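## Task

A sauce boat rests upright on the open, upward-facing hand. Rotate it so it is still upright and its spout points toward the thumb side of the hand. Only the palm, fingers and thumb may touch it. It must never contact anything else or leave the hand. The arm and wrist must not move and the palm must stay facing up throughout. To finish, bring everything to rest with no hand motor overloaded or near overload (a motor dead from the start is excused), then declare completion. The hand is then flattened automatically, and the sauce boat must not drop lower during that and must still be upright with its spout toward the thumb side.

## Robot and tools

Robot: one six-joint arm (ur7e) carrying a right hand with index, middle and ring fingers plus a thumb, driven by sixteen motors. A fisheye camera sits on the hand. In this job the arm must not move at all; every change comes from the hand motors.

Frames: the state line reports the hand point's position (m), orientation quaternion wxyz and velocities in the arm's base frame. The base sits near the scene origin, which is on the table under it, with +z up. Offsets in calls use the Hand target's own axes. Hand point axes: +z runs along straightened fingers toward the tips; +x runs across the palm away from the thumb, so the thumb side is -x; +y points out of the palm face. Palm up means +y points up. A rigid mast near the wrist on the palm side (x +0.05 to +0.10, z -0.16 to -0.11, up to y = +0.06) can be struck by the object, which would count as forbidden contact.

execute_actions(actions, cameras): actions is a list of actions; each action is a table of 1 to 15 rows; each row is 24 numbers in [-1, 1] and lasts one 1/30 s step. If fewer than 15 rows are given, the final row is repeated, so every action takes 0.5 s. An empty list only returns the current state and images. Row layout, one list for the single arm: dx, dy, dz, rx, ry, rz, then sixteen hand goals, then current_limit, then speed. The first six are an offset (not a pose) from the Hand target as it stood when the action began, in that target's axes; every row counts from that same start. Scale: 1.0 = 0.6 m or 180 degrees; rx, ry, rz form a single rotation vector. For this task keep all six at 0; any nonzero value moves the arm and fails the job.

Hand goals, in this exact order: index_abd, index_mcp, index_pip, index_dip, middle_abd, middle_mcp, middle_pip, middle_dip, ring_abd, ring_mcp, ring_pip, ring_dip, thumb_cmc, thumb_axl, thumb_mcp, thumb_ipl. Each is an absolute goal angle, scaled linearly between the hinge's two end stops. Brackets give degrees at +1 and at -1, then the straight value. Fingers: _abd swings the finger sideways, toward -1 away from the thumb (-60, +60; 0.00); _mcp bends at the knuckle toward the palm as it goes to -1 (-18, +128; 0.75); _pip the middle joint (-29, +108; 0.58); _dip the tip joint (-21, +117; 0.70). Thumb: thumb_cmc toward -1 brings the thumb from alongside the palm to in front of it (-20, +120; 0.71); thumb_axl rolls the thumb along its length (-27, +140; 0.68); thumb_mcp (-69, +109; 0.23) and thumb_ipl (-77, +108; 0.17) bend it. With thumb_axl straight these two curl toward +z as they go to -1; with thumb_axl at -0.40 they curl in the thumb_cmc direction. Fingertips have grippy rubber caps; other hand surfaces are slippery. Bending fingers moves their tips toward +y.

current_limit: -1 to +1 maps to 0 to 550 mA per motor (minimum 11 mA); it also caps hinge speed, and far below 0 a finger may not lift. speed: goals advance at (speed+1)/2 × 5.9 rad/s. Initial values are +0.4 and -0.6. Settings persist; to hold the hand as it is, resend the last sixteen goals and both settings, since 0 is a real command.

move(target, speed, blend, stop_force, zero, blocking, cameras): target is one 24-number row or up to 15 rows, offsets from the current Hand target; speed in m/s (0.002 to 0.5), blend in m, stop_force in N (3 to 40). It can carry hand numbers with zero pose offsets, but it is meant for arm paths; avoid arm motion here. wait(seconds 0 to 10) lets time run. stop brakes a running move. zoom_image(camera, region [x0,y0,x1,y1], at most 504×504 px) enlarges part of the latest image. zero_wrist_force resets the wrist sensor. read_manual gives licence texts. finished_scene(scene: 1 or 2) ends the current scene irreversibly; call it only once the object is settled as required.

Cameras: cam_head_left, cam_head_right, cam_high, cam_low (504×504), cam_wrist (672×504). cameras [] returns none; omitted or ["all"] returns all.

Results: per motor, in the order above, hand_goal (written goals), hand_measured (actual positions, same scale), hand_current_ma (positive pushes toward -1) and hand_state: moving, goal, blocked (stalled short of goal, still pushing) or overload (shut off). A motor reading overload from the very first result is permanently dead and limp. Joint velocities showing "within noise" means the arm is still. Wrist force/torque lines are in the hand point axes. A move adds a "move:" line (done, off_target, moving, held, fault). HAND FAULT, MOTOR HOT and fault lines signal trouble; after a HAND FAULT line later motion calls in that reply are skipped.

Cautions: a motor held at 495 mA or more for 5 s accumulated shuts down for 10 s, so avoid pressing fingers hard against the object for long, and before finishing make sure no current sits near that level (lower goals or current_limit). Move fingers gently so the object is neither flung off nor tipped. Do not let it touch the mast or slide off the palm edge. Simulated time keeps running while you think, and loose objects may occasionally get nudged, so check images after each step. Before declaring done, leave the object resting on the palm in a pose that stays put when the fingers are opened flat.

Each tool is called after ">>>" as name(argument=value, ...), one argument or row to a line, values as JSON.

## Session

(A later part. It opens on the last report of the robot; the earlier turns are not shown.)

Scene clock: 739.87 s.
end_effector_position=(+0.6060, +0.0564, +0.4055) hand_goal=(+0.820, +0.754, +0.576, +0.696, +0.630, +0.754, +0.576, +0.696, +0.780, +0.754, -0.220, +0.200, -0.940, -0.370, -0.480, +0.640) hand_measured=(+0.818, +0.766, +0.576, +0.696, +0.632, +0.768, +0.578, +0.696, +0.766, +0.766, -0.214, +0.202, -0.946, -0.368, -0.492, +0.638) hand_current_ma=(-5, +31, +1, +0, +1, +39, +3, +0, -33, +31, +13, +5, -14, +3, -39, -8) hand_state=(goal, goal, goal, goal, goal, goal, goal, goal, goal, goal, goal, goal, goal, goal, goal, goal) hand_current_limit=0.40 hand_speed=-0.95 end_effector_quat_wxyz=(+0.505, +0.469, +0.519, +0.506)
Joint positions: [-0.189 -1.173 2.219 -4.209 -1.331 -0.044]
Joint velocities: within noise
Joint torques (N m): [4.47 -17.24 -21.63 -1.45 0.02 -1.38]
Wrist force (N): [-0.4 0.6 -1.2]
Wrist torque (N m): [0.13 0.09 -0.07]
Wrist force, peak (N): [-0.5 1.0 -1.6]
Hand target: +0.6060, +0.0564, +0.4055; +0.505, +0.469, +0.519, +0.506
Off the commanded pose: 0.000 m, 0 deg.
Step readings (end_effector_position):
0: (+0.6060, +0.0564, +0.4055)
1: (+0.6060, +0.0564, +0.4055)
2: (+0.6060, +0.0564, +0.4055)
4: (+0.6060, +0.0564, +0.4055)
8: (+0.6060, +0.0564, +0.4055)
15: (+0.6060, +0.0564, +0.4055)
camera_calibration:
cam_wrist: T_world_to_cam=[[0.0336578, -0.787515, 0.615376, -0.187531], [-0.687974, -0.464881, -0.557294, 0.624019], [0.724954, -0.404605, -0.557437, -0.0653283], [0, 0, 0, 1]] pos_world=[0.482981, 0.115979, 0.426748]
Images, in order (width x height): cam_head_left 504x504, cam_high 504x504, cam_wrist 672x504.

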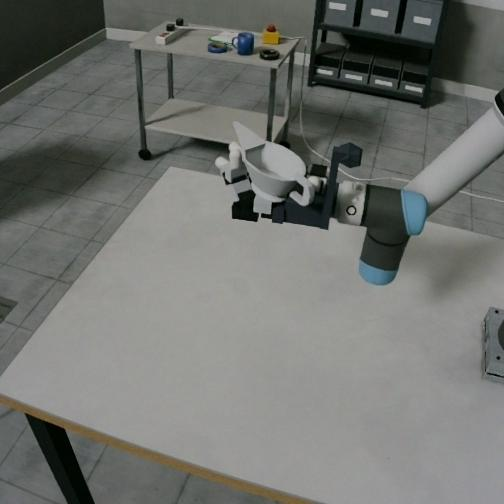

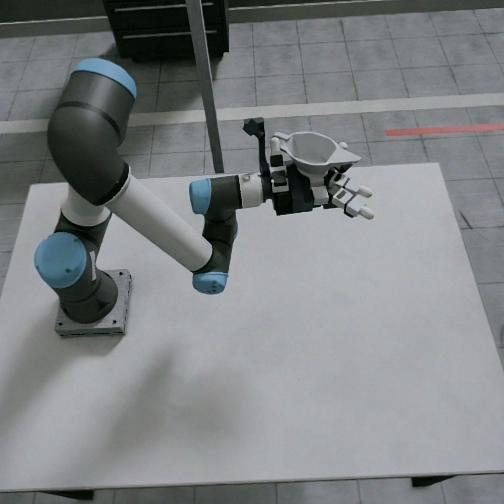

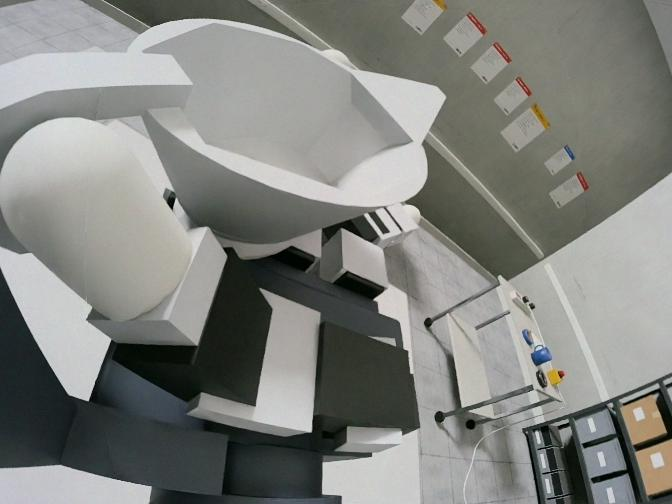

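>>> execute_actions(
  actions=[
    [[0,0,0,0,0,0,0.82,0.754,0.576,0.696,0.63,0.754,0.576,0.696,0.78,0.754,-0.22,0.20,-0.98,-0.33,-0.47,0.54,0.4,-0.95]],
  ],
  cameras=["cam_high","cam_head_left","cam_wrist"],
)

>>> zoom_image(
  camera="cam_high",
  region=[260, 100, 390, 230],
)

>>> zoom_image(
  camera="cam_head_left",
  region=[190, 90, 370, 240],
)

Scene clock: 770.87 s.
end_effector_position=(+0.6060, +0.0564, +0.4055) hand_goal=(+0.820, +0.754, +0.576, +0.696, +0.630, +0.754, +0.576, +0.696, +0.780, +0.754, -0.220, +0.200, -0.980, -0.330, -0.470, +0.540) hand_measured=(+0.818, +0.766, +0.576, +0.696, +0.632, +0.768, +0.578, +0.696, +0.766, +0.766, -0.214, +0.202, -0.982, -0.334, -0.474, +0.542) hand_current_ma=(-5, +31, +1, +0, +1, +39, +3, +0, -33, +31, +13, +5, -2, -7, -13, +2) hand_state=(goal, goal, goal, goal, goal, goal, goal, goal, goal, goal, goal, goal, goal, goal, goal, goal) hand_current_limit=0.40 hand_speed=-0.95 end_effector_quat_wxyz=(+0.505, +0.469, +0.519, +0.506)
Joint positions: [-0.189 -1.173 2.219 -4.209 -1.331 -0.044]
Joint velocities: within noise
Joint torques (N m): [4.05 -16.46 -22.88 -1.12 0.28 -1.18]
Wrist force (N): [-0.7 0.7 -1.1]
Wrist torque (N m): [0.16 0.13 -0.09]
Wrist force, peak (N): [-0.9 0.7 -1.5]
Hand target: +0.6060, +0.0564, +0.4055; +0.505, +0.469, +0.519, +0.506
Off the commanded pose: 0.000 m, 0 deg.
Step readings (end_effector_position):
0: (+0.6060, +0.0564, +0.4055)
1: (+0.6060, +0.0564, +0.4055)
2: (+0.6060, +0.0564, +0.4055)
4: (+0.6060, +0.0564, +0.4055)
8: (+0.6060, +0.0564, +0.4055)
15: (+0.6060, +0.0564, +0.4055)
camera_calibration:
cam_wrist: T_world_to_cam=[[0.0336577, -0.787515, 0.615376, -0.187531], [-0.687974, -0.464881, -0.557294, 0.624019], [0.724954, -0.404605, -0.557437, -0.0653283], [0, 0, 0, 1]] pos_world=[0.482981, 0.115979, 0.426748]
Images, in order (width x height): cam_head_left 504x504, cam_high 504x504, cam_wrist 672x504.

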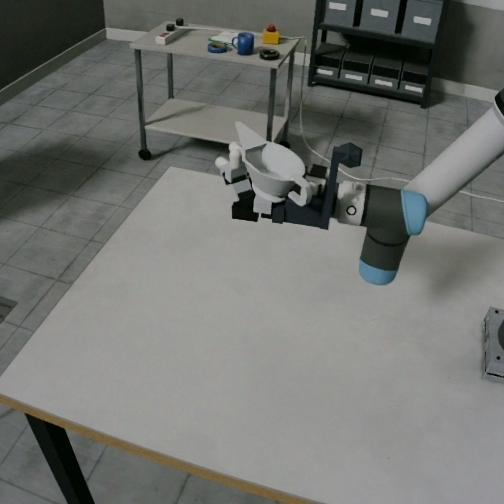

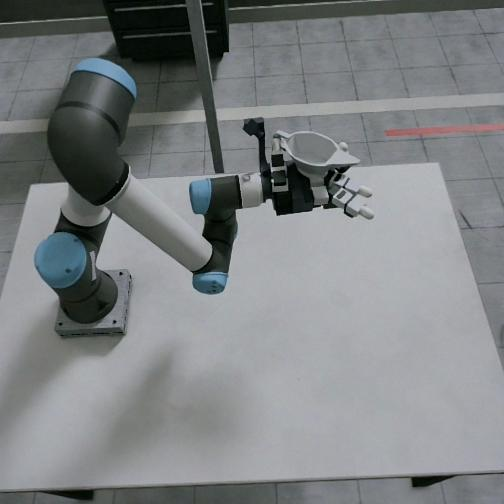

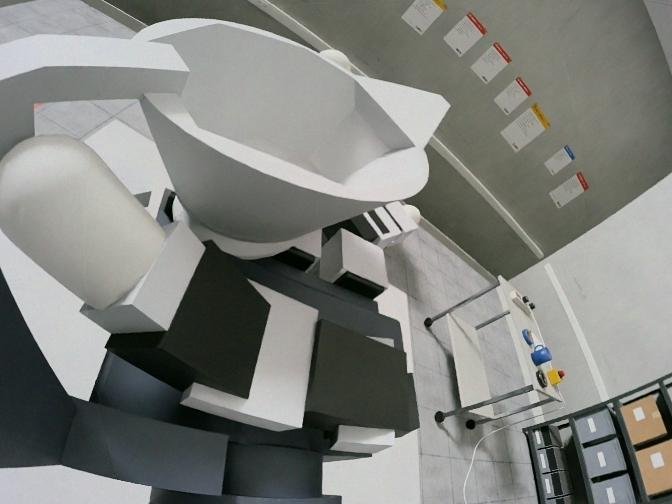

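Scaled by 3.877 from the camera's 504x504 image, which has a finer 720x720 frame.

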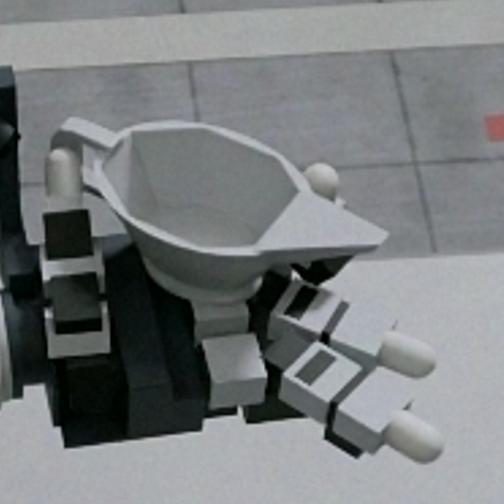

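Scaled by 2.800 from the camera's 504x504 image, which has a finer 720x720 frame.

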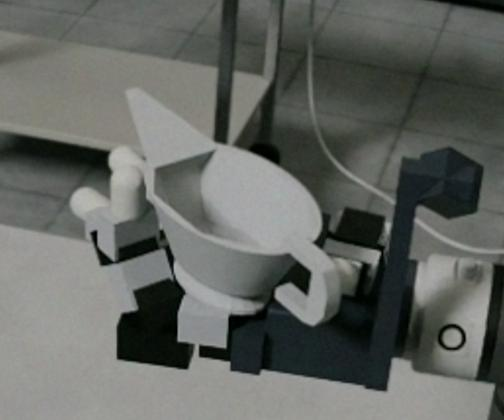

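>>> execute_actions(
  actions=[],
  cameras=["cam_high","cam_head_left","cam_wrist"],
)

>>> zoom_image(
  camera="cam_high",
  region=[260, 100, 390, 230],
)

>>> zoom_image(
  camera="cam_head_left",
  region=[190, 90, 370, 240],
)

Scene clock: 801.83 s.
end_effector_position=(+0.6060, +0.0564, +0.4055) hand_goal=(+0.820, +0.754, +0.576, +0.696, +0.630, +0.754, +0.576, +0.696, +0.780, +0.754, -0.220, +0.200, -0.980, -0.330, -0.470, +0.540) hand_measured=(+0.818, +0.766, +0.576, +0.696, +0.632, +0.768, +0.578, +0.696, +0.766, +0.766, -0.214, +0.202, -0.982, -0.334, -0.474, +0.542) hand_current_ma=(-4, +31, +1, +0, +1, +39, +3, +0, -33, +31, +13, +5, -2, -7, -13, +2) hand_state=(goal, goal, goal, goal, goal, goal, goal, goal, goal, goal, goal, goal, goal, goal, goal, goal) hand_current_limit=0.40 hand_speed=-0.95 end_effector_quat_wxyz=(+0.505, +0.469, +0.519, +0.506)
Joint positions: [-0.189 -1.173 2.219 -4.209 -1.331 -0.044]
Joint velocities: within noise
Joint torques (N m): [4.33 -16.55 -23.84 -0.85 0.23 -1.31]
Wrist force (N): [-0.6 0.4 -1.0]
Wrist torque (N m): [0.11 0.11 -0.08]
Wrist force, peak (N): [-0.7 0.9 -1.7]
Hand target: +0.6060, +0.0564, +0.4055; +0.505, +0.469, +0.519, +0.506
Off the commanded pose: 0.000 m, 0 deg.
camera_calibration:
cam_wrist: T_world_to_cam=[[0.0336579, -0.787515, 0.615376, -0.187531], [-0.687974, -0.464882, -0.557294, 0.624019], [0.724954, -0.404605, -0.557437, -0.0653283], [0, 0, 0, 1]] pos_world=[0.482981, 0.115979, 0.426748]
Images, in order (width x height): cam_head_left 504x504, cam_high 504x504, cam_wrist 672x504.

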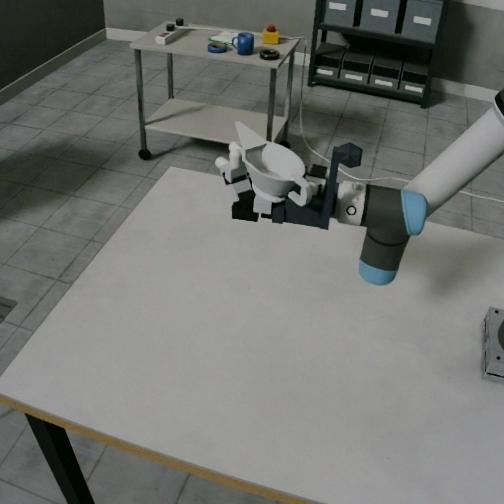

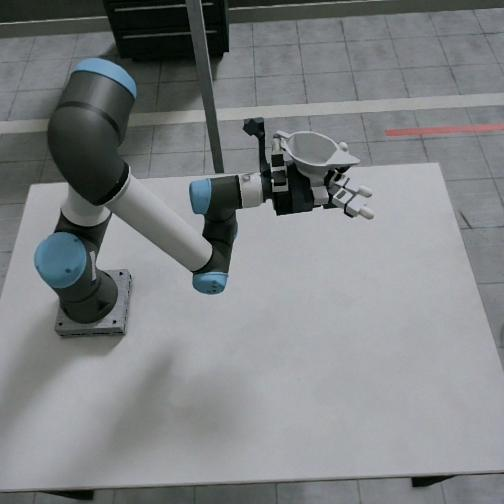

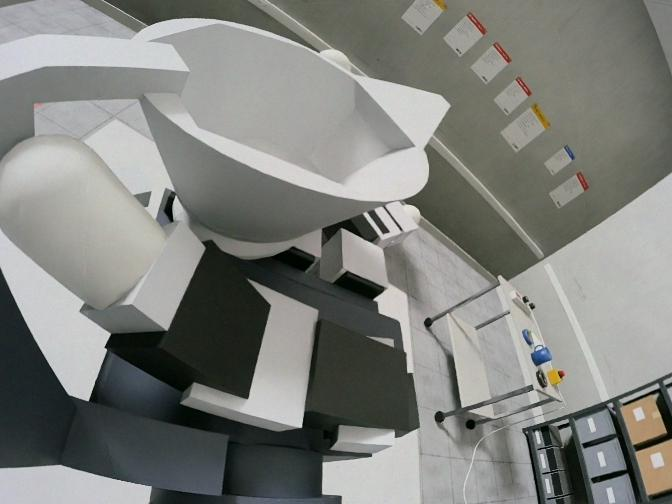

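Scaled by 3.877 from the camera's 504x504 image, which has a finer 720x720 frame.

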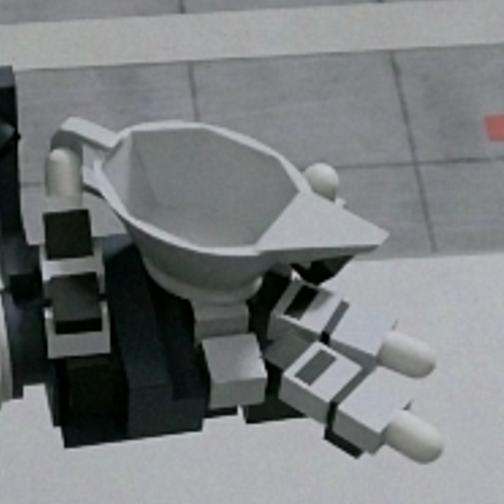

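Scaled by 2.800 from the camera's 504x504 image, which has a finer 720x720 frame.

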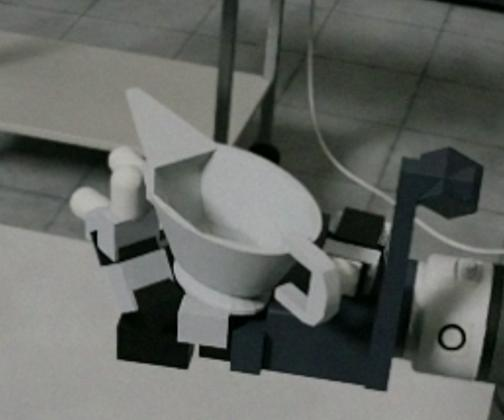

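>>> execute_actions(
  actions=[
    [[0,0,0,0,0,0,0.82,0.754,0.576,0.696,0.63,0.754,0.576,0.696,0.78,0.754,-0.22,0.20,-0.98,-0.27,-0.47,0.48,0.4,-0.95]],
  ],
  cameras=["cam_high","cam_head_left","cam_wrist"],
)

>>> zoom_image(
  camera="cam_high",
  region=[260, 100, 390, 230],
)

>>> zoom_image(
  camera="cam_head_left",
  region=[190, 90, 370, 240],
)

Scene clock: 810.80 s.
end_effector_position=(+0.6060, +0.0564, +0.4055) hand_goal=(+0.820, +0.754, +0.576, +0.696, +0.630, +0.754, +0.576, +0.696, +0.780, +0.754, -0.220, +0.200, -0.980, -0.270, -0.470, +0.480) hand_measured=(+0.818, +0.766, +0.576, +0.696, +0.632, +0.768, +0.578, +0.696, +0.766, +0.766, -0.214, +0.202, -0.982, -0.274, -0.474, +0.482) hand_current_ma=(-4, +31, +1, +0, +1, +39, +3, +0, -33, +31, +13, +5, -3, -11, -13, +2) hand_state=(goal, goal, goal, goal, goal, goal, goal, goal, goal, goal, goal, goal, goal, goal, goal, goal) hand_current_limit=0.40 hand_speed=-0.95 end_effector_quat_wxyz=(+0.505, +0.469, +0.519, +0.506)
Joint positions: [-0.189 -1.173 2.219 -4.209 -1.331 -0.044]
Joint velocities: within noise
Joint torques (N m): [3.93 -17.38 -24.08 -0.76 0.31 -1.16]
Wrist force (N): [-0.7 0.4 -1.2]
Wrist torque (N m): [0.13 0.13 -0.09]
Wrist force, peak (N): [-0.9 1.1 -1.4]
Hand target: +0.6060, +0.0564, +0.4055; +0.505, +0.469, +0.519, +0.506
Off the commanded pose: 0.000 m, 0 deg.
Step readings (end_effector_position):
0: (+0.6060, +0.0564, +0.4055)
1: (+0.6060, +0.0564, +0.4055)
2: (+0.6060, +0.0564, +0.4055)
4: (+0.6060, +0.0564, +0.4055)
8: (+0.6060, +0.0564, +0.4055)
15: (+0.6060, +0.0564, +0.4055)
camera_calibration:
cam_wrist: T_world_to_cam=[[0.0336579, -0.787515, 0.615376, -0.187531], [-0.687974, -0.464881, -0.557294, 0.624019], [0.724954, -0.404605, -0.557437, -0.0653283], [0, 0, 0, 1]] pos_world=[0.482981, 0.115979, 0.426748]
Images, in order (width x height): cam_head_left 504x504, cam_high 504x504, cam_wrist 672x504.

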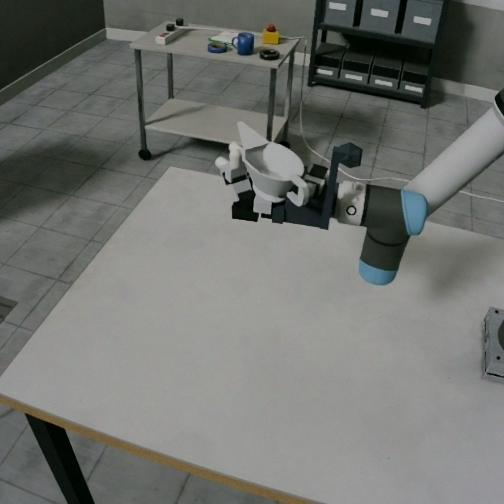

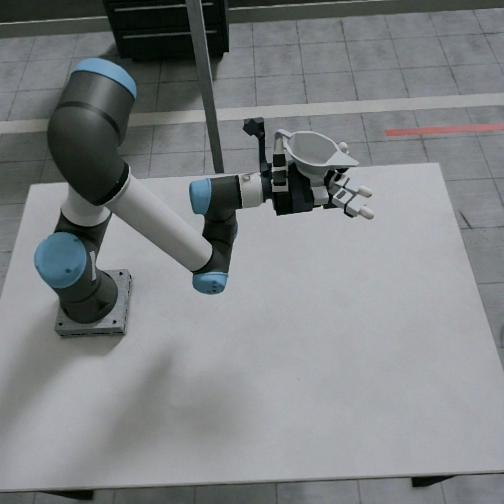

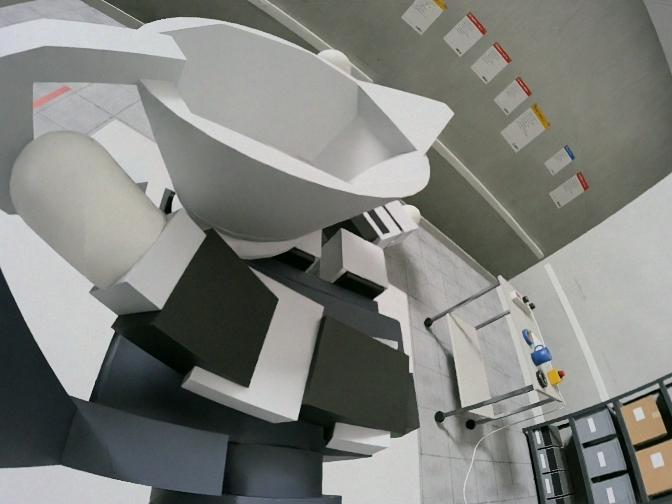

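Scaled by 3.877 from the camera's 504x504 image, which has a finer 720x720 frame.

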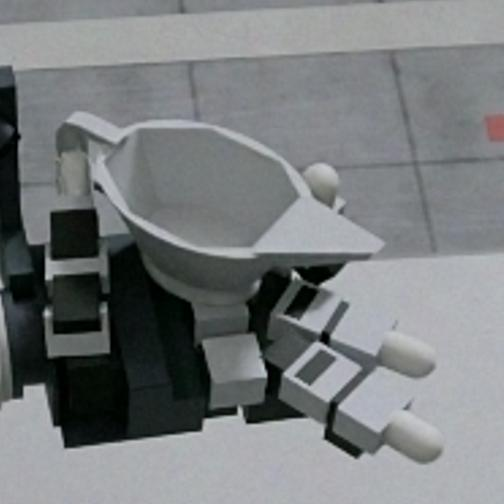

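Scaled by 2.800 from the camera's 504x504 image, which has a finer 720x720 frame.

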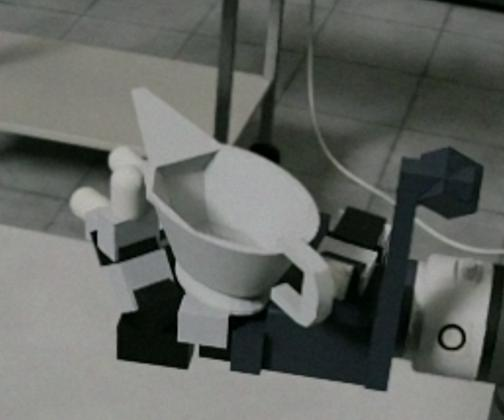

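>>> execute_actions(
  actions=[
    [[0,0,0,0,0,0,0.82,0.754,0.576,0.696,0.63,0.754,0.576,0.696,0.78,0.754,-0.22,0.20,-0.98,-0.22,-0.47,0.40,0.4,-0.95]],
  ],
  cameras=["cam_high","cam_head_left","cam_wrist"],
)

>>> zoom_image(
  camera="cam_high",
  region=[260, 100, 390, 230],
)

>>> zoom_image(
  camera="cam_head_left",
  region=[190, 90, 370, 240],
)

Scene clock: 824.07 s.
end_effector_position=(+0.6060, +0.0564, +0.4055) hand_goal=(+0.820, +0.754, +0.576, +0.696, +0.630, +0.754, +0.576, +0.696, +0.780, +0.754, -0.220, +0.200, -0.980, -0.220, -0.470, +0.400) hand_measured=(+0.818, +0.766, +0.576, +0.696, +0.632, +0.768, +0.578, +0.696, +0.766, +0.766, -0.214, +0.202, -0.984, -0.224, -0.474, +0.402) hand_current_ma=(-4, +31, +1, +0, +1, +39, +3, +0, -32, +31, +13, +5, -7, -9, -12, +6) hand_state=(goal, goal, goal, goal, goal, goal, goal, goal, goal, goal, goal, goal, goal, goal, goal, goal) hand_current_limit=0.40 hand_speed=-0.95 end_effector_quat_wxyz=(+0.505, +0.469, +0.519, +0.506)
Joint positions: [-0.189 -1.173 2.219 -4.209 -1.331 -0.044]
Joint velocities: within noise
Joint torques (N m): [4.58 -17.43 -25.18 -0.71 0.37 -1.14]
Wrist force (N): [-0.7 0.3 -1.2]
Wrist torque (N m): [0.12 0.13 -0.10]
Wrist force, peak (N): [-0.8 0.9 -1.6]
Hand target: +0.6060, +0.0564, +0.4055; +0.505, +0.469, +0.519, +0.506
Off the commanded pose: 0.000 m, 0 deg.
Step readings (end_effector_position):
0: (+0.6060, +0.0564, +0.4055)
1: (+0.6060, +0.0564, +0.4055)
2: (+0.6060, +0.0564, +0.4055)
4: (+0.6060, +0.0564, +0.4055)
8: (+0.6060, +0.0564, +0.4055)
15: (+0.6060, +0.0564, +0.4055)
camera_calibration:
cam_wrist: T_world_to_cam=[[0.0336579, -0.787515, 0.615376, -0.187531], [-0.687974, -0.464882, -0.557294, 0.624019], [0.724954, -0.404605, -0.557437, -0.0653283], [0, 0, 0, 1]] pos_world=[0.482981, 0.115979, 0.426748]
Images, in order (width x height): cam_head_left 504x504, cam_high 504x504, cam_wrist 672x504.

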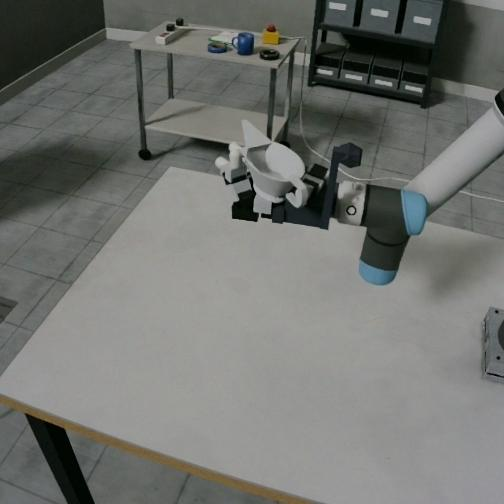

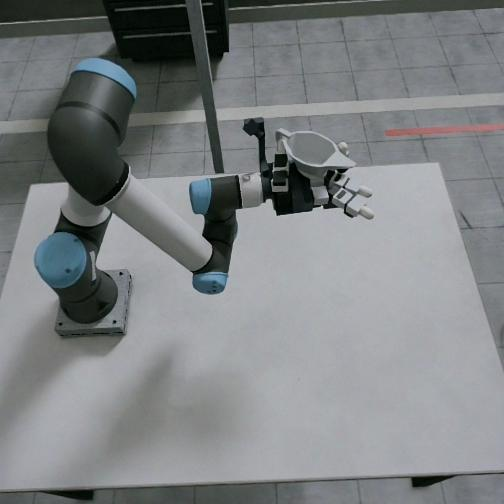

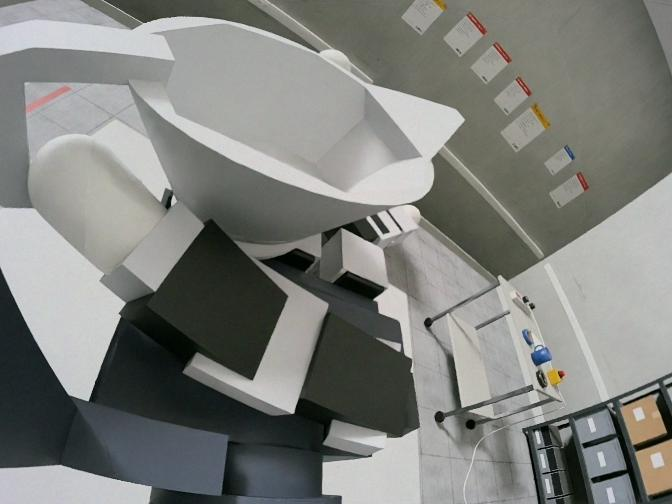

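Scaled by 3.877 from the camera's 504x504 image, which has a finer 720x720 frame.

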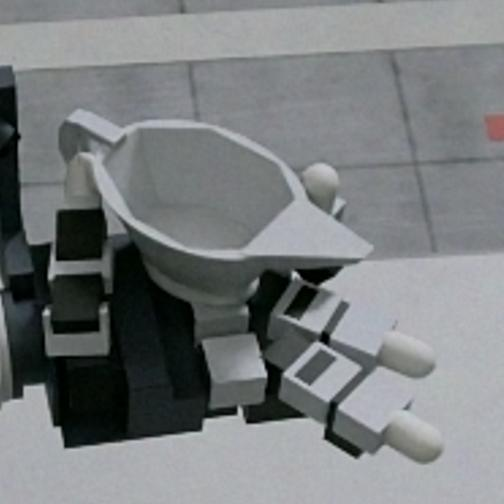

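Scaled by 2.800 from the camera's 504x504 image, which has a finer 720x720 frame.

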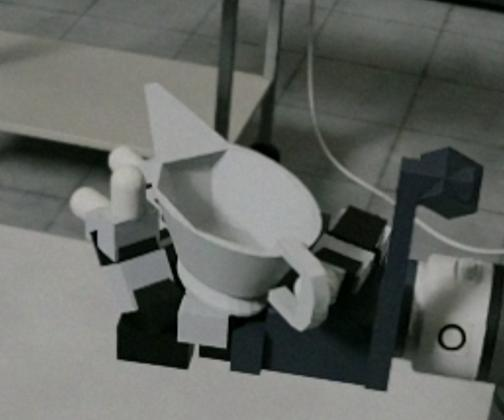

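>>> execute_actions(
  actions=[
    [[0,0,0,0,0,0,0.82,0.754,0.576,0.696,0.63,0.754,0.576,0.696,0.82,0.754,-0.22,0.20,-0.98,-0.17,-0.47,0.33,0.4,-0.95]],
  ],
  cameras=["cam_high","cam_head_left","cam_wrist"],
)

>>> zoom_image(
  camera="cam_high",
  region=[260, 100, 390, 230],
)

>>> zoom_image(
  camera="cam_head_left",
  region=[190, 90, 370, 240],
)

Scene clock: 833.90 s.
end_effector_position=(+0.6060, +0.0564, +0.4055) hand_goal=(+0.820, +0.754, +0.576, +0.696, +0.630, +0.754, +0.576, +0.696, +0.820, +0.754, -0.220, +0.200, -0.980, -0.170, -0.470, +0.330) hand_measured=(+0.818, +0.766, +0.576, +0.696, +0.632, +0.768, +0.578, +0.696, +0.772, +0.766, -0.214, +0.202, -0.986, -0.176, -0.474, +0.332) hand_current_ma=(-4, +31, +1, +0, +2, +39, +3, +0, -137, +31, +12, +5, -12, -13, -12, +3) hand_state=(goal, goal, goal, goal, goal, goal, goal, goal, blocked, goal, goal, goal, goal, goal, goal, goal) hand_current_limit=0.40 hand_speed=-0.95 end_effector_quat_wxyz=(+0.505, +0.469, +0.519, +0.506)
Joint positions: [-0.189 -1.173 2.219 -4.209 -1.331 -0.044]
Joint velocities: within noise
Joint torques (N m): [4.4 -16.65 -25.52 -0.66 0.35 -1.09]
Wrist force (N): [-0.9 0.6 -1.3]
Wrist torque (N m): [0.17 0.15 -0.10]
Wrist force, peak (N): [-0.9 1.1 -1.6]
Hand target: +0.6060, +0.0564, +0.4055; +0.505, +0.469, +0.519, +0.506
Off the commanded pose: 0.000 m, 0 deg.
Step readings (end_effector_position):
0: (+0.6060, +0.0564, +0.4055)
1: (+0.6060, +0.0564, +0.4055)
2: (+0.6060, +0.0564, +0.4055)
4: (+0.6060, +0.0564, +0.4055)
8: (+0.6060, +0.0564, +0.4055)
15: (+0.6060, +0.0564, +0.4055)
camera_calibration:
cam_wrist: T_world_to_cam=[[0.033658, -0.787515, 0.615376, -0.187531], [-0.687974, -0.464882, -0.557294, 0.624019], [0.724954, -0.404605, -0.557437, -0.0653284], [0, 0, 0, 1]] pos_world=[0.482981, 0.115979, 0.426748]
Images, in order (width x height): cam_head_left 504x504, cam_high 504x504, cam_wrist 672x504.

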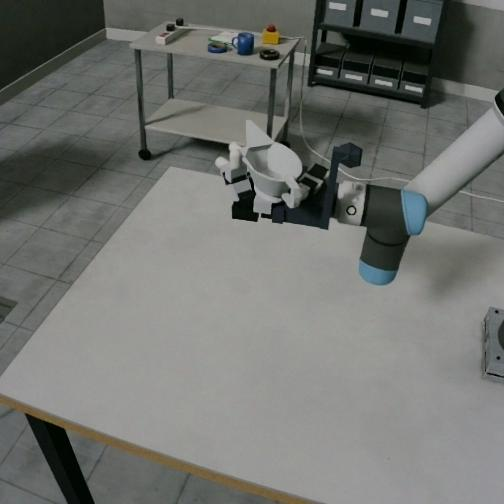

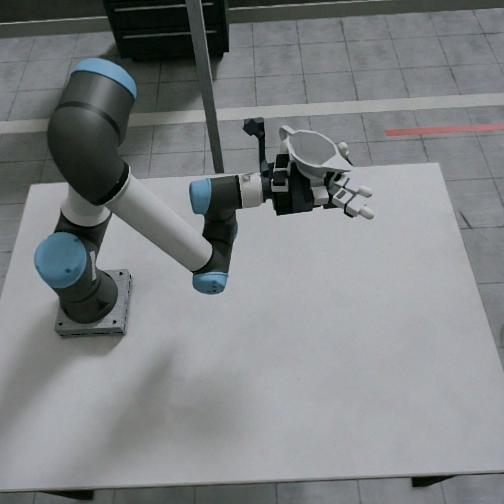

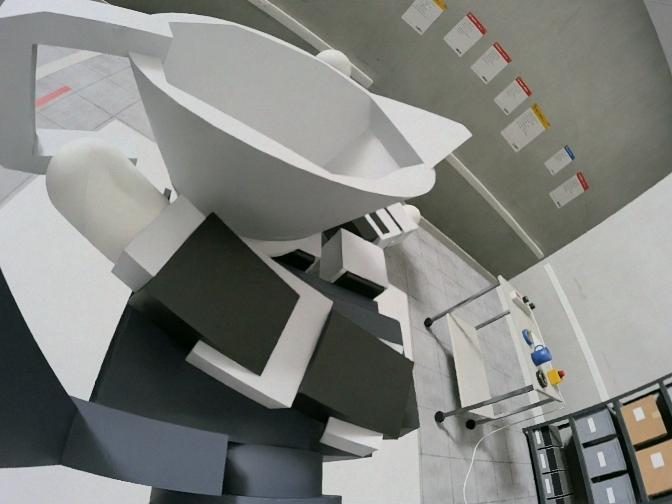

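Scaled by 3.877 from the camera's 504x504 image, which has a finer 720x720 frame.

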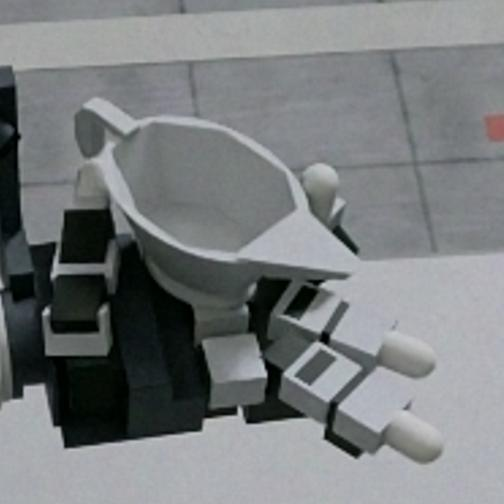

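Scaled by 2.800 from the camera's 504x504 image, which has a finer 720x720 frame.

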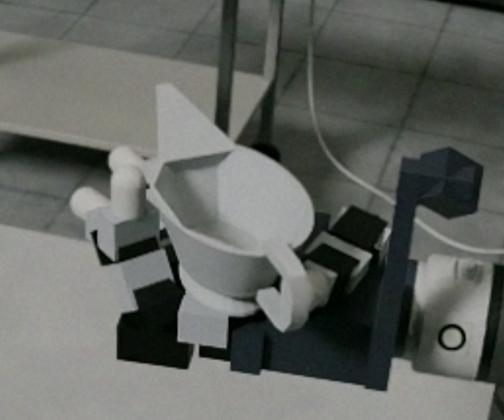

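>>> execute_actions(
  actions=[
    [[0,0,0,0,0,0,0.82,0.754,0.576,0.696,0.63,0.754,0.576,0.696,0.80,0.754,-0.22,0.20,-0.98,-0.12,-0.47,0.26,0.4,-0.95]],
  ],
  cameras=["cam_high","cam_head_left","cam_wrist"],
)

>>> zoom_image(
  camera="cam_high",
  region=[260, 100, 390, 230],
)

>>> zoom_image(
  camera="cam_head_left",
  region=[190, 90, 370, 240],
)

Scene clock: 843.07 s.
end_effector_position=(+0.6060, +0.0564, +0.4055) hand_goal=(+0.820, +0.754, +0.576, +0.696, +0.630, +0.754, +0.576, +0.696, +0.800, +0.754, -0.220, +0.200, -0.980, -0.120, -0.470, +0.260) hand_measured=(+0.818, +0.766, +0.576, +0.696, +0.632, +0.768, +0.578, +0.696, +0.772, +0.766, -0.214, +0.202, -0.986, -0.126, -0.474, +0.262) hand_current_ma=(-4, +31, +1, +0, +2, +39, +3, +0, -72, +31, +12, +5, -13, -15, -12, +3) hand_state=(goal, goal, goal, goal, goal, goal, goal, goal, blocked, goal, goal, goal, goal, goal, goal, goal) hand_current_limit=0.40 hand_speed=-0.95 end_effector_quat_wxyz=(+0.505, +0.469, +0.519, +0.506)
Joint positions: [-0.189 -1.173 2.219 -4.209 -1.331 -0.044]
Joint velocities: within noise
Joint torques (N m): [4.31 -16.89 -24.81 -0.38 0.34 -0.78]
Wrist force (N): [-0.9 0.7 -1.4]
Wrist torque (N m): [0.17 0.16 -0.12]
Wrist force, peak (N): [-0.9 0.7 -1.7]
Hand target: +0.6060, +0.0564, +0.4055; +0.505, +0.469, +0.519, +0.506
Off the commanded pose: 0.000 m, 0 deg.
Step readings (end_effector_position):
0: (+0.6060, +0.0564, +0.4055)
1: (+0.6060, +0.0564, +0.4055)
2: (+0.6060, +0.0564, +0.4055)
4: (+0.6060, +0.0564, +0.4055)
8: (+0.6060, +0.0564, +0.4055)
15: (+0.6060, +0.0564, +0.4055)
camera_calibration:
cam_wrist: T_world_to_cam=[[0.0336578, -0.787515, 0.615376, -0.187531], [-0.687974, -0.464882, -0.557294, 0.624019], [0.724955, -0.404605, -0.557436, -0.0653285], [0, 0, 0, 1]] pos_world=[0.482981, 0.115979, 0.426748]
Images, in order (width x height): cam_head_left 504x504, cam_high 504x504, cam_wrist 672x504.

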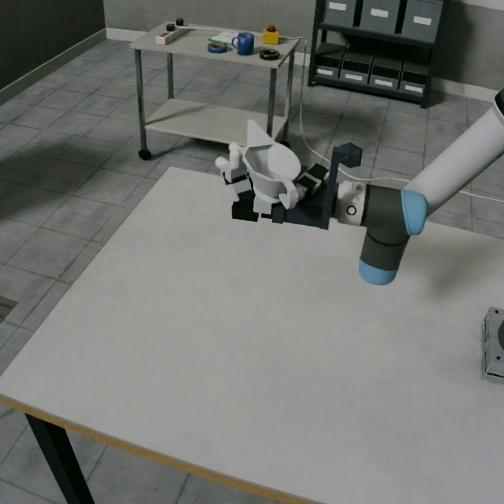

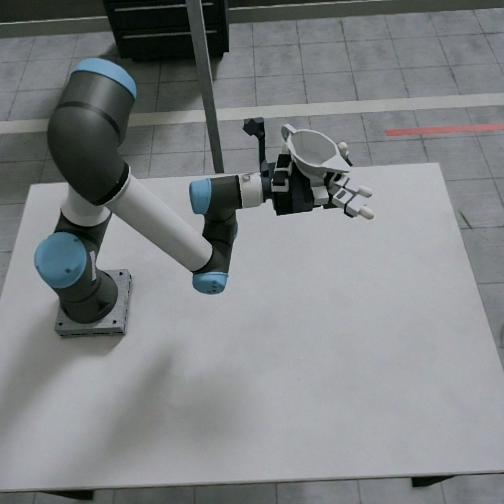

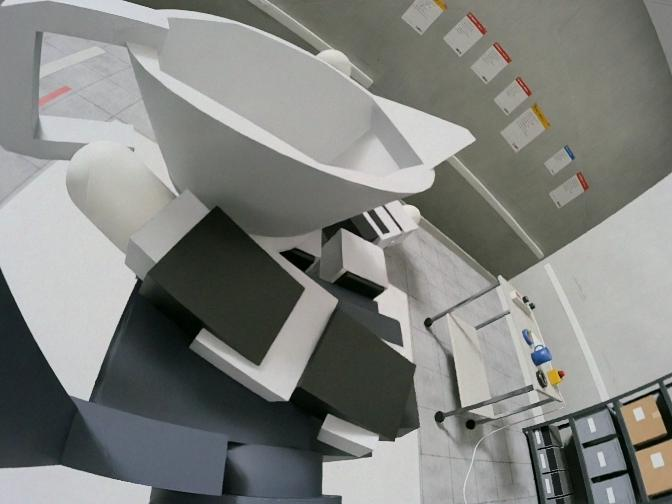

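Scaled by 3.877 from the camera's 504x504 image, which has a finer 720x720 frame.

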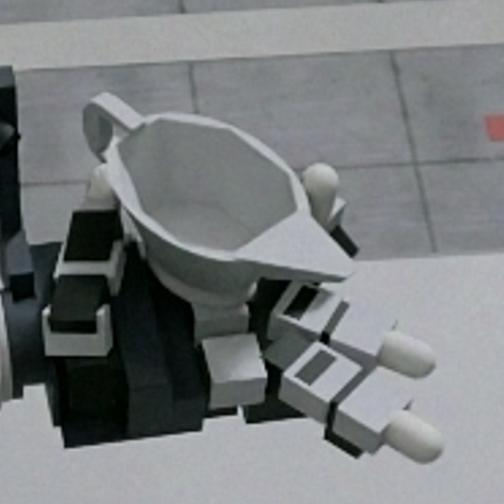

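Scaled by 2.800 from the camera's 504x504 image, which has a finer 720x720 frame.

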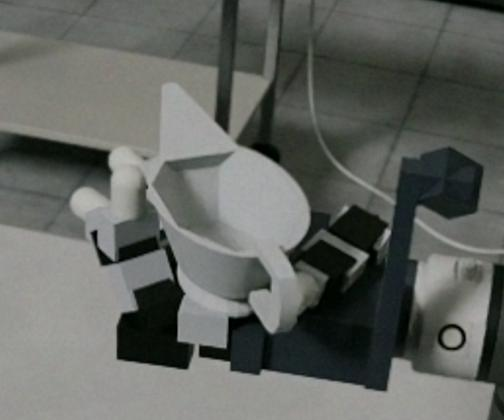

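>>> execute_actions(
  actions=[
    [[0,0,0,0,0,0,0.82,0.754,0.576,0.696,0.63,0.754,0.576,0.696,0.80,0.754,-0.22,0.20,-0.98,-0.07,-0.47,0.20,0.4,-0.95]],
  ],
  cameras=["cam_high","cam_head_left","cam_wrist"],
)

>>> zoom_image(
  camera="cam_high",
  region=[260, 100, 390, 230],
)

>>> zoom_image(
  camera="cam_head_left",
  region=[190, 90, 370, 240],
)

Scene clock: 854.07 s.
end_effector_position=(+0.6060, +0.0564, +0.4055) hand_goal=(+0.820, +0.754, +0.576, +0.696, +0.630, +0.754, +0.576, +0.696, +0.800, +0.754, -0.220, +0.200, -0.980, -0.070, -0.470, +0.200) hand_measured=(+0.818, +0.766, +0.576, +0.696, +0.632, +0.768, +0.578, +0.696, +0.772, +0.766, -0.214, +0.202, -0.986, -0.076, -0.474, +0.202) hand_current_ma=(-4, +31, +1, +0, +2, +39, +3, +0, -72, +31, +12, +5, -13, -17, -12, +3) hand_state=(goal, goal, goal, goal, goal, goal, goal, goal, blocked, goal, goal, goal, goal, goal, goal, goal) hand_current_limit=0.40 hand_speed=-0.95 end_effector_quat_wxyz=(+0.505, +0.469, +0.519, +0.506)
Joint positions: [-0.189 -1.173 2.219 -4.209 -1.331 -0.044]
Joint velocities: within noise
Joint torques (N m): [4.21 -16.83 -24.23 -0.36 0.53 -0.77]
Wrist force (N): [-0.8 0.7 -1.3]
Wrist torque (N m): [0.19 0.13 -0.10]
Wrist force, peak (N): [-0.7 0.9 -1.7]
Hand target: +0.6060, +0.0564, +0.4055; +0.505, +0.469, +0.519, +0.506
Off the commanded pose: 0.000 m, 0 deg.
Step readings (end_effector_position):
0: (+0.6060, +0.0564, +0.4055)
1: (+0.6060, +0.0564, +0.4055)
2: (+0.6060, +0.0564, +0.4055)
4: (+0.6060, +0.0564, +0.4055)
8: (+0.6060, +0.0564, +0.4055)
15: (+0.6060, +0.0564, +0.4055)
camera_calibration:
cam_wrist: T_world_to_cam=[[0.0336579, -0.787515, 0.615376, -0.187531], [-0.687974, -0.464882, -0.557294, 0.624019], [0.724954, -0.404605, -0.557437, -0.0653284], [0, 0, 0, 1]] pos_world=[0.482981, 0.115979, 0.426748]
Images, in order (width x height): cam_head_left 504x504, cam_high 504x504, cam_wrist 672x504.

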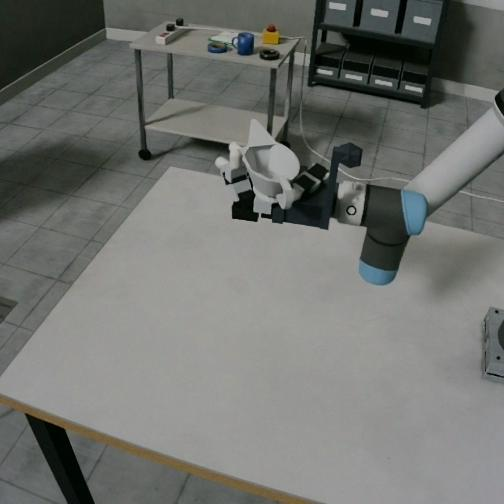

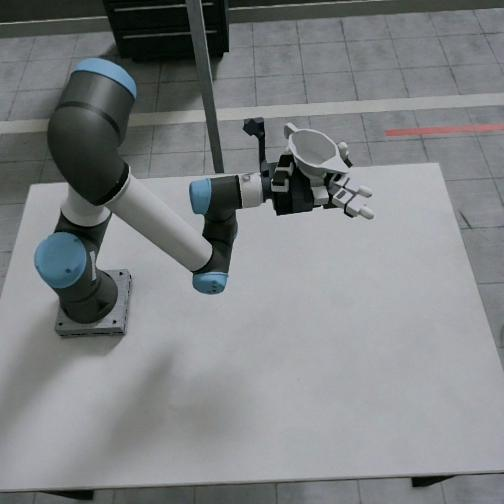

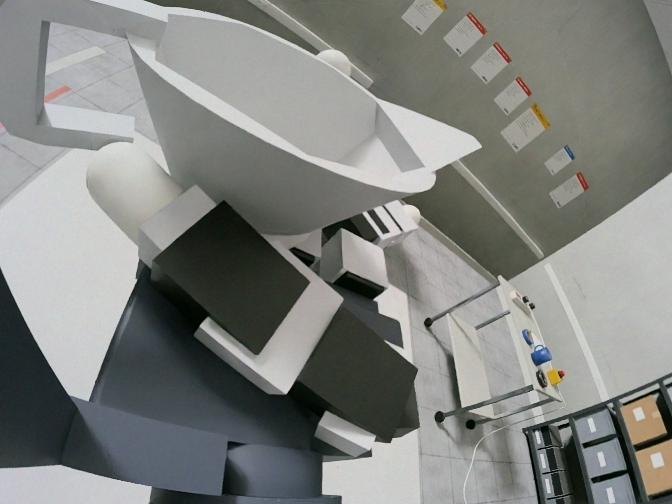

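Scaled by 3.877 from the camera's 504x504 image, which has a finer 720x720 frame.

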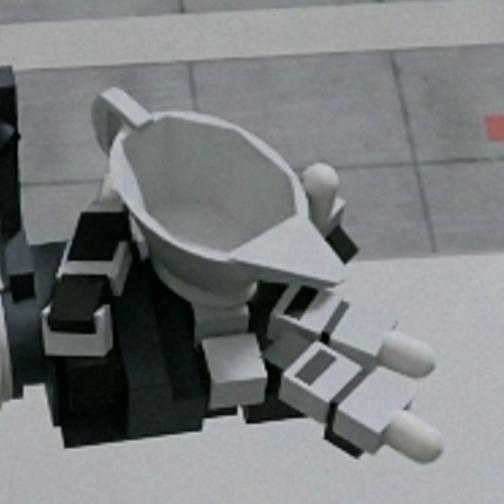

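Scaled by 2.800 from the camera's 504x504 image, which has a finer 720x720 frame.

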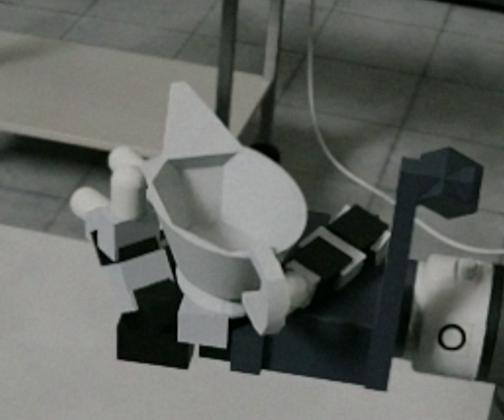

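>>> execute_actions(
  actions=[
    [[0,0,0,0,0,0,0.82,0.754,0.576,0.696,0.63,0.754,0.576,0.696,0.80,0.754,-0.22,0.20,-0.98,-0.02,-0.47,0.14,0.4,-0.95]],
  ],
  cameras=["cam_high","cam_head_left","cam_wrist"],
)

>>> zoom_image(
  camera="cam_high",
  region=[260, 100, 390, 230],
)

>>> zoom_image(
  camera="cam_head_left",
  region=[190, 90, 370, 240],
)

Scene clock: 863.60 s.
end_effector_position=(+0.6060, +0.0564, +0.4055) hand_goal=(+0.820, +0.754, +0.576, +0.696, +0.630, +0.754, +0.576, +0.696, +0.800, +0.754, -0.220, +0.200, -0.980, -0.020, -0.470, +0.140) hand_measured=(+0.818, +0.766, +0.576, +0.696, +0.632, +0.768, +0.578, +0.696, +0.772, +0.766, -0.214, +0.202, -0.986, -0.028, -0.474, +0.140) hand_current_ma=(-4, +31, +1, +0, +2, +39, +3, +0, -72, +31, +11, +5, -14, -24, -12, +2) hand_state=(goal, goal, goal, goal, goal, goal, goal, goal, blocked, goal, goal, goal, goal, goal, goal, goal) hand_current_limit=0.40 hand_speed=-0.95 end_effector_quat_wxyz=(+0.505, +0.469, +0.519, +0.506)
Joint positions: [-0.189 -1.173 2.219 -4.209 -1.331 -0.044]
Joint velocities: within noise
Joint torques (N m): [3.8 -17.71 -24.05 -0.21 0.51 -0.62]
Wrist force (N): [-0.5 0.6 -1.5]
Wrist torque (N m): [0.19 0.10 -0.07]
Wrist force, peak (N): [-0.7 0.5 -1.9]
Hand target: +0.6060, +0.0564, +0.4055; +0.505, +0.469, +0.519, +0.506
Off the commanded pose: 0.000 m, 0 deg.
Step readings (end_effector_position):
0: (+0.6060, +0.0564, +0.4055)
1: (+0.6060, +0.0564, +0.4055)
2: (+0.6060, +0.0564, +0.4055)
4: (+0.6060, +0.0564, +0.4055)
8: (+0.6060, +0.0564, +0.4055)
15: (+0.6060, +0.0564, +0.4055)
camera_calibration:
cam_wrist: T_world_to_cam=[[0.0336577, -0.787515, 0.615376, -0.187531], [-0.687974, -0.464882, -0.557294, 0.624019], [0.724954, -0.404605, -0.557437, -0.0653284], [0, 0, 0, 1]] pos_world=[0.482981, 0.115979, 0.426748]
Images, in order (width x height): cam_head_left 504x504, cam_high 504x504, cam_wrist 672x504.

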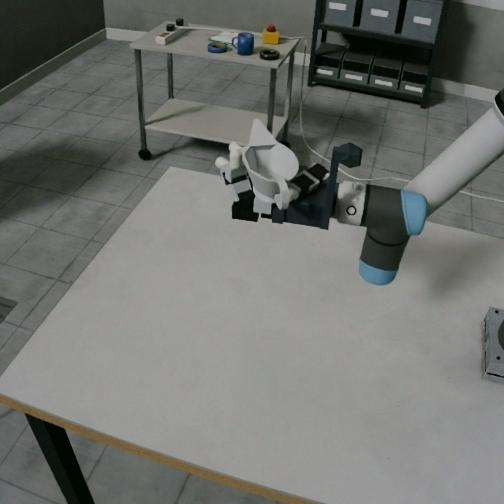

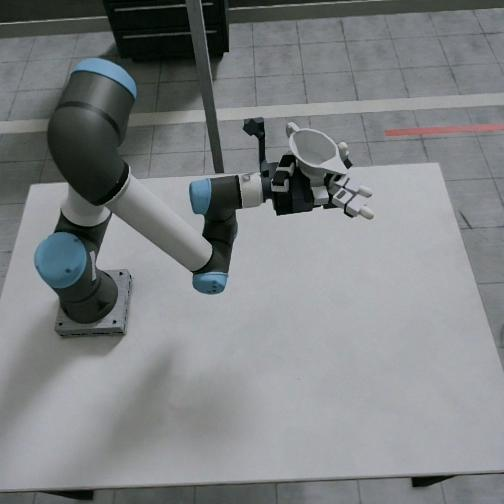

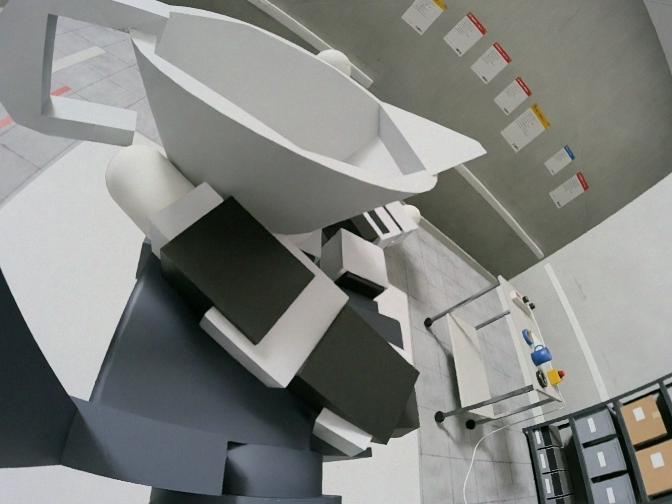

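Scaled by 3.877 from the camera's 504x504 image, which has a finer 720x720 frame.

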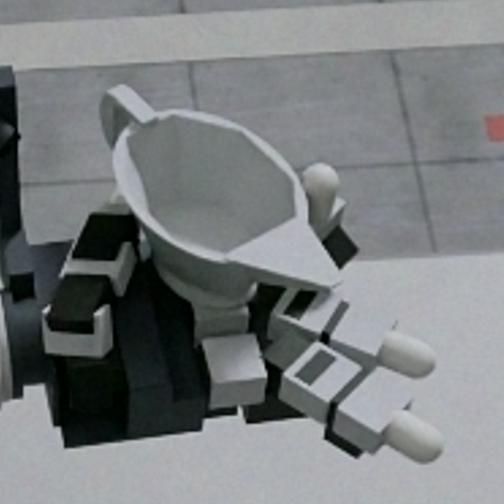

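Scaled by 2.800 from the camera's 504x504 image, which has a finer 720x720 frame.

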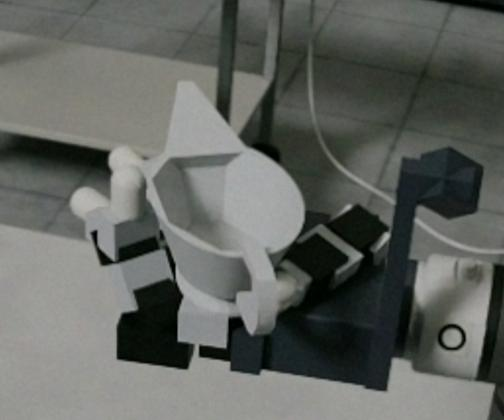

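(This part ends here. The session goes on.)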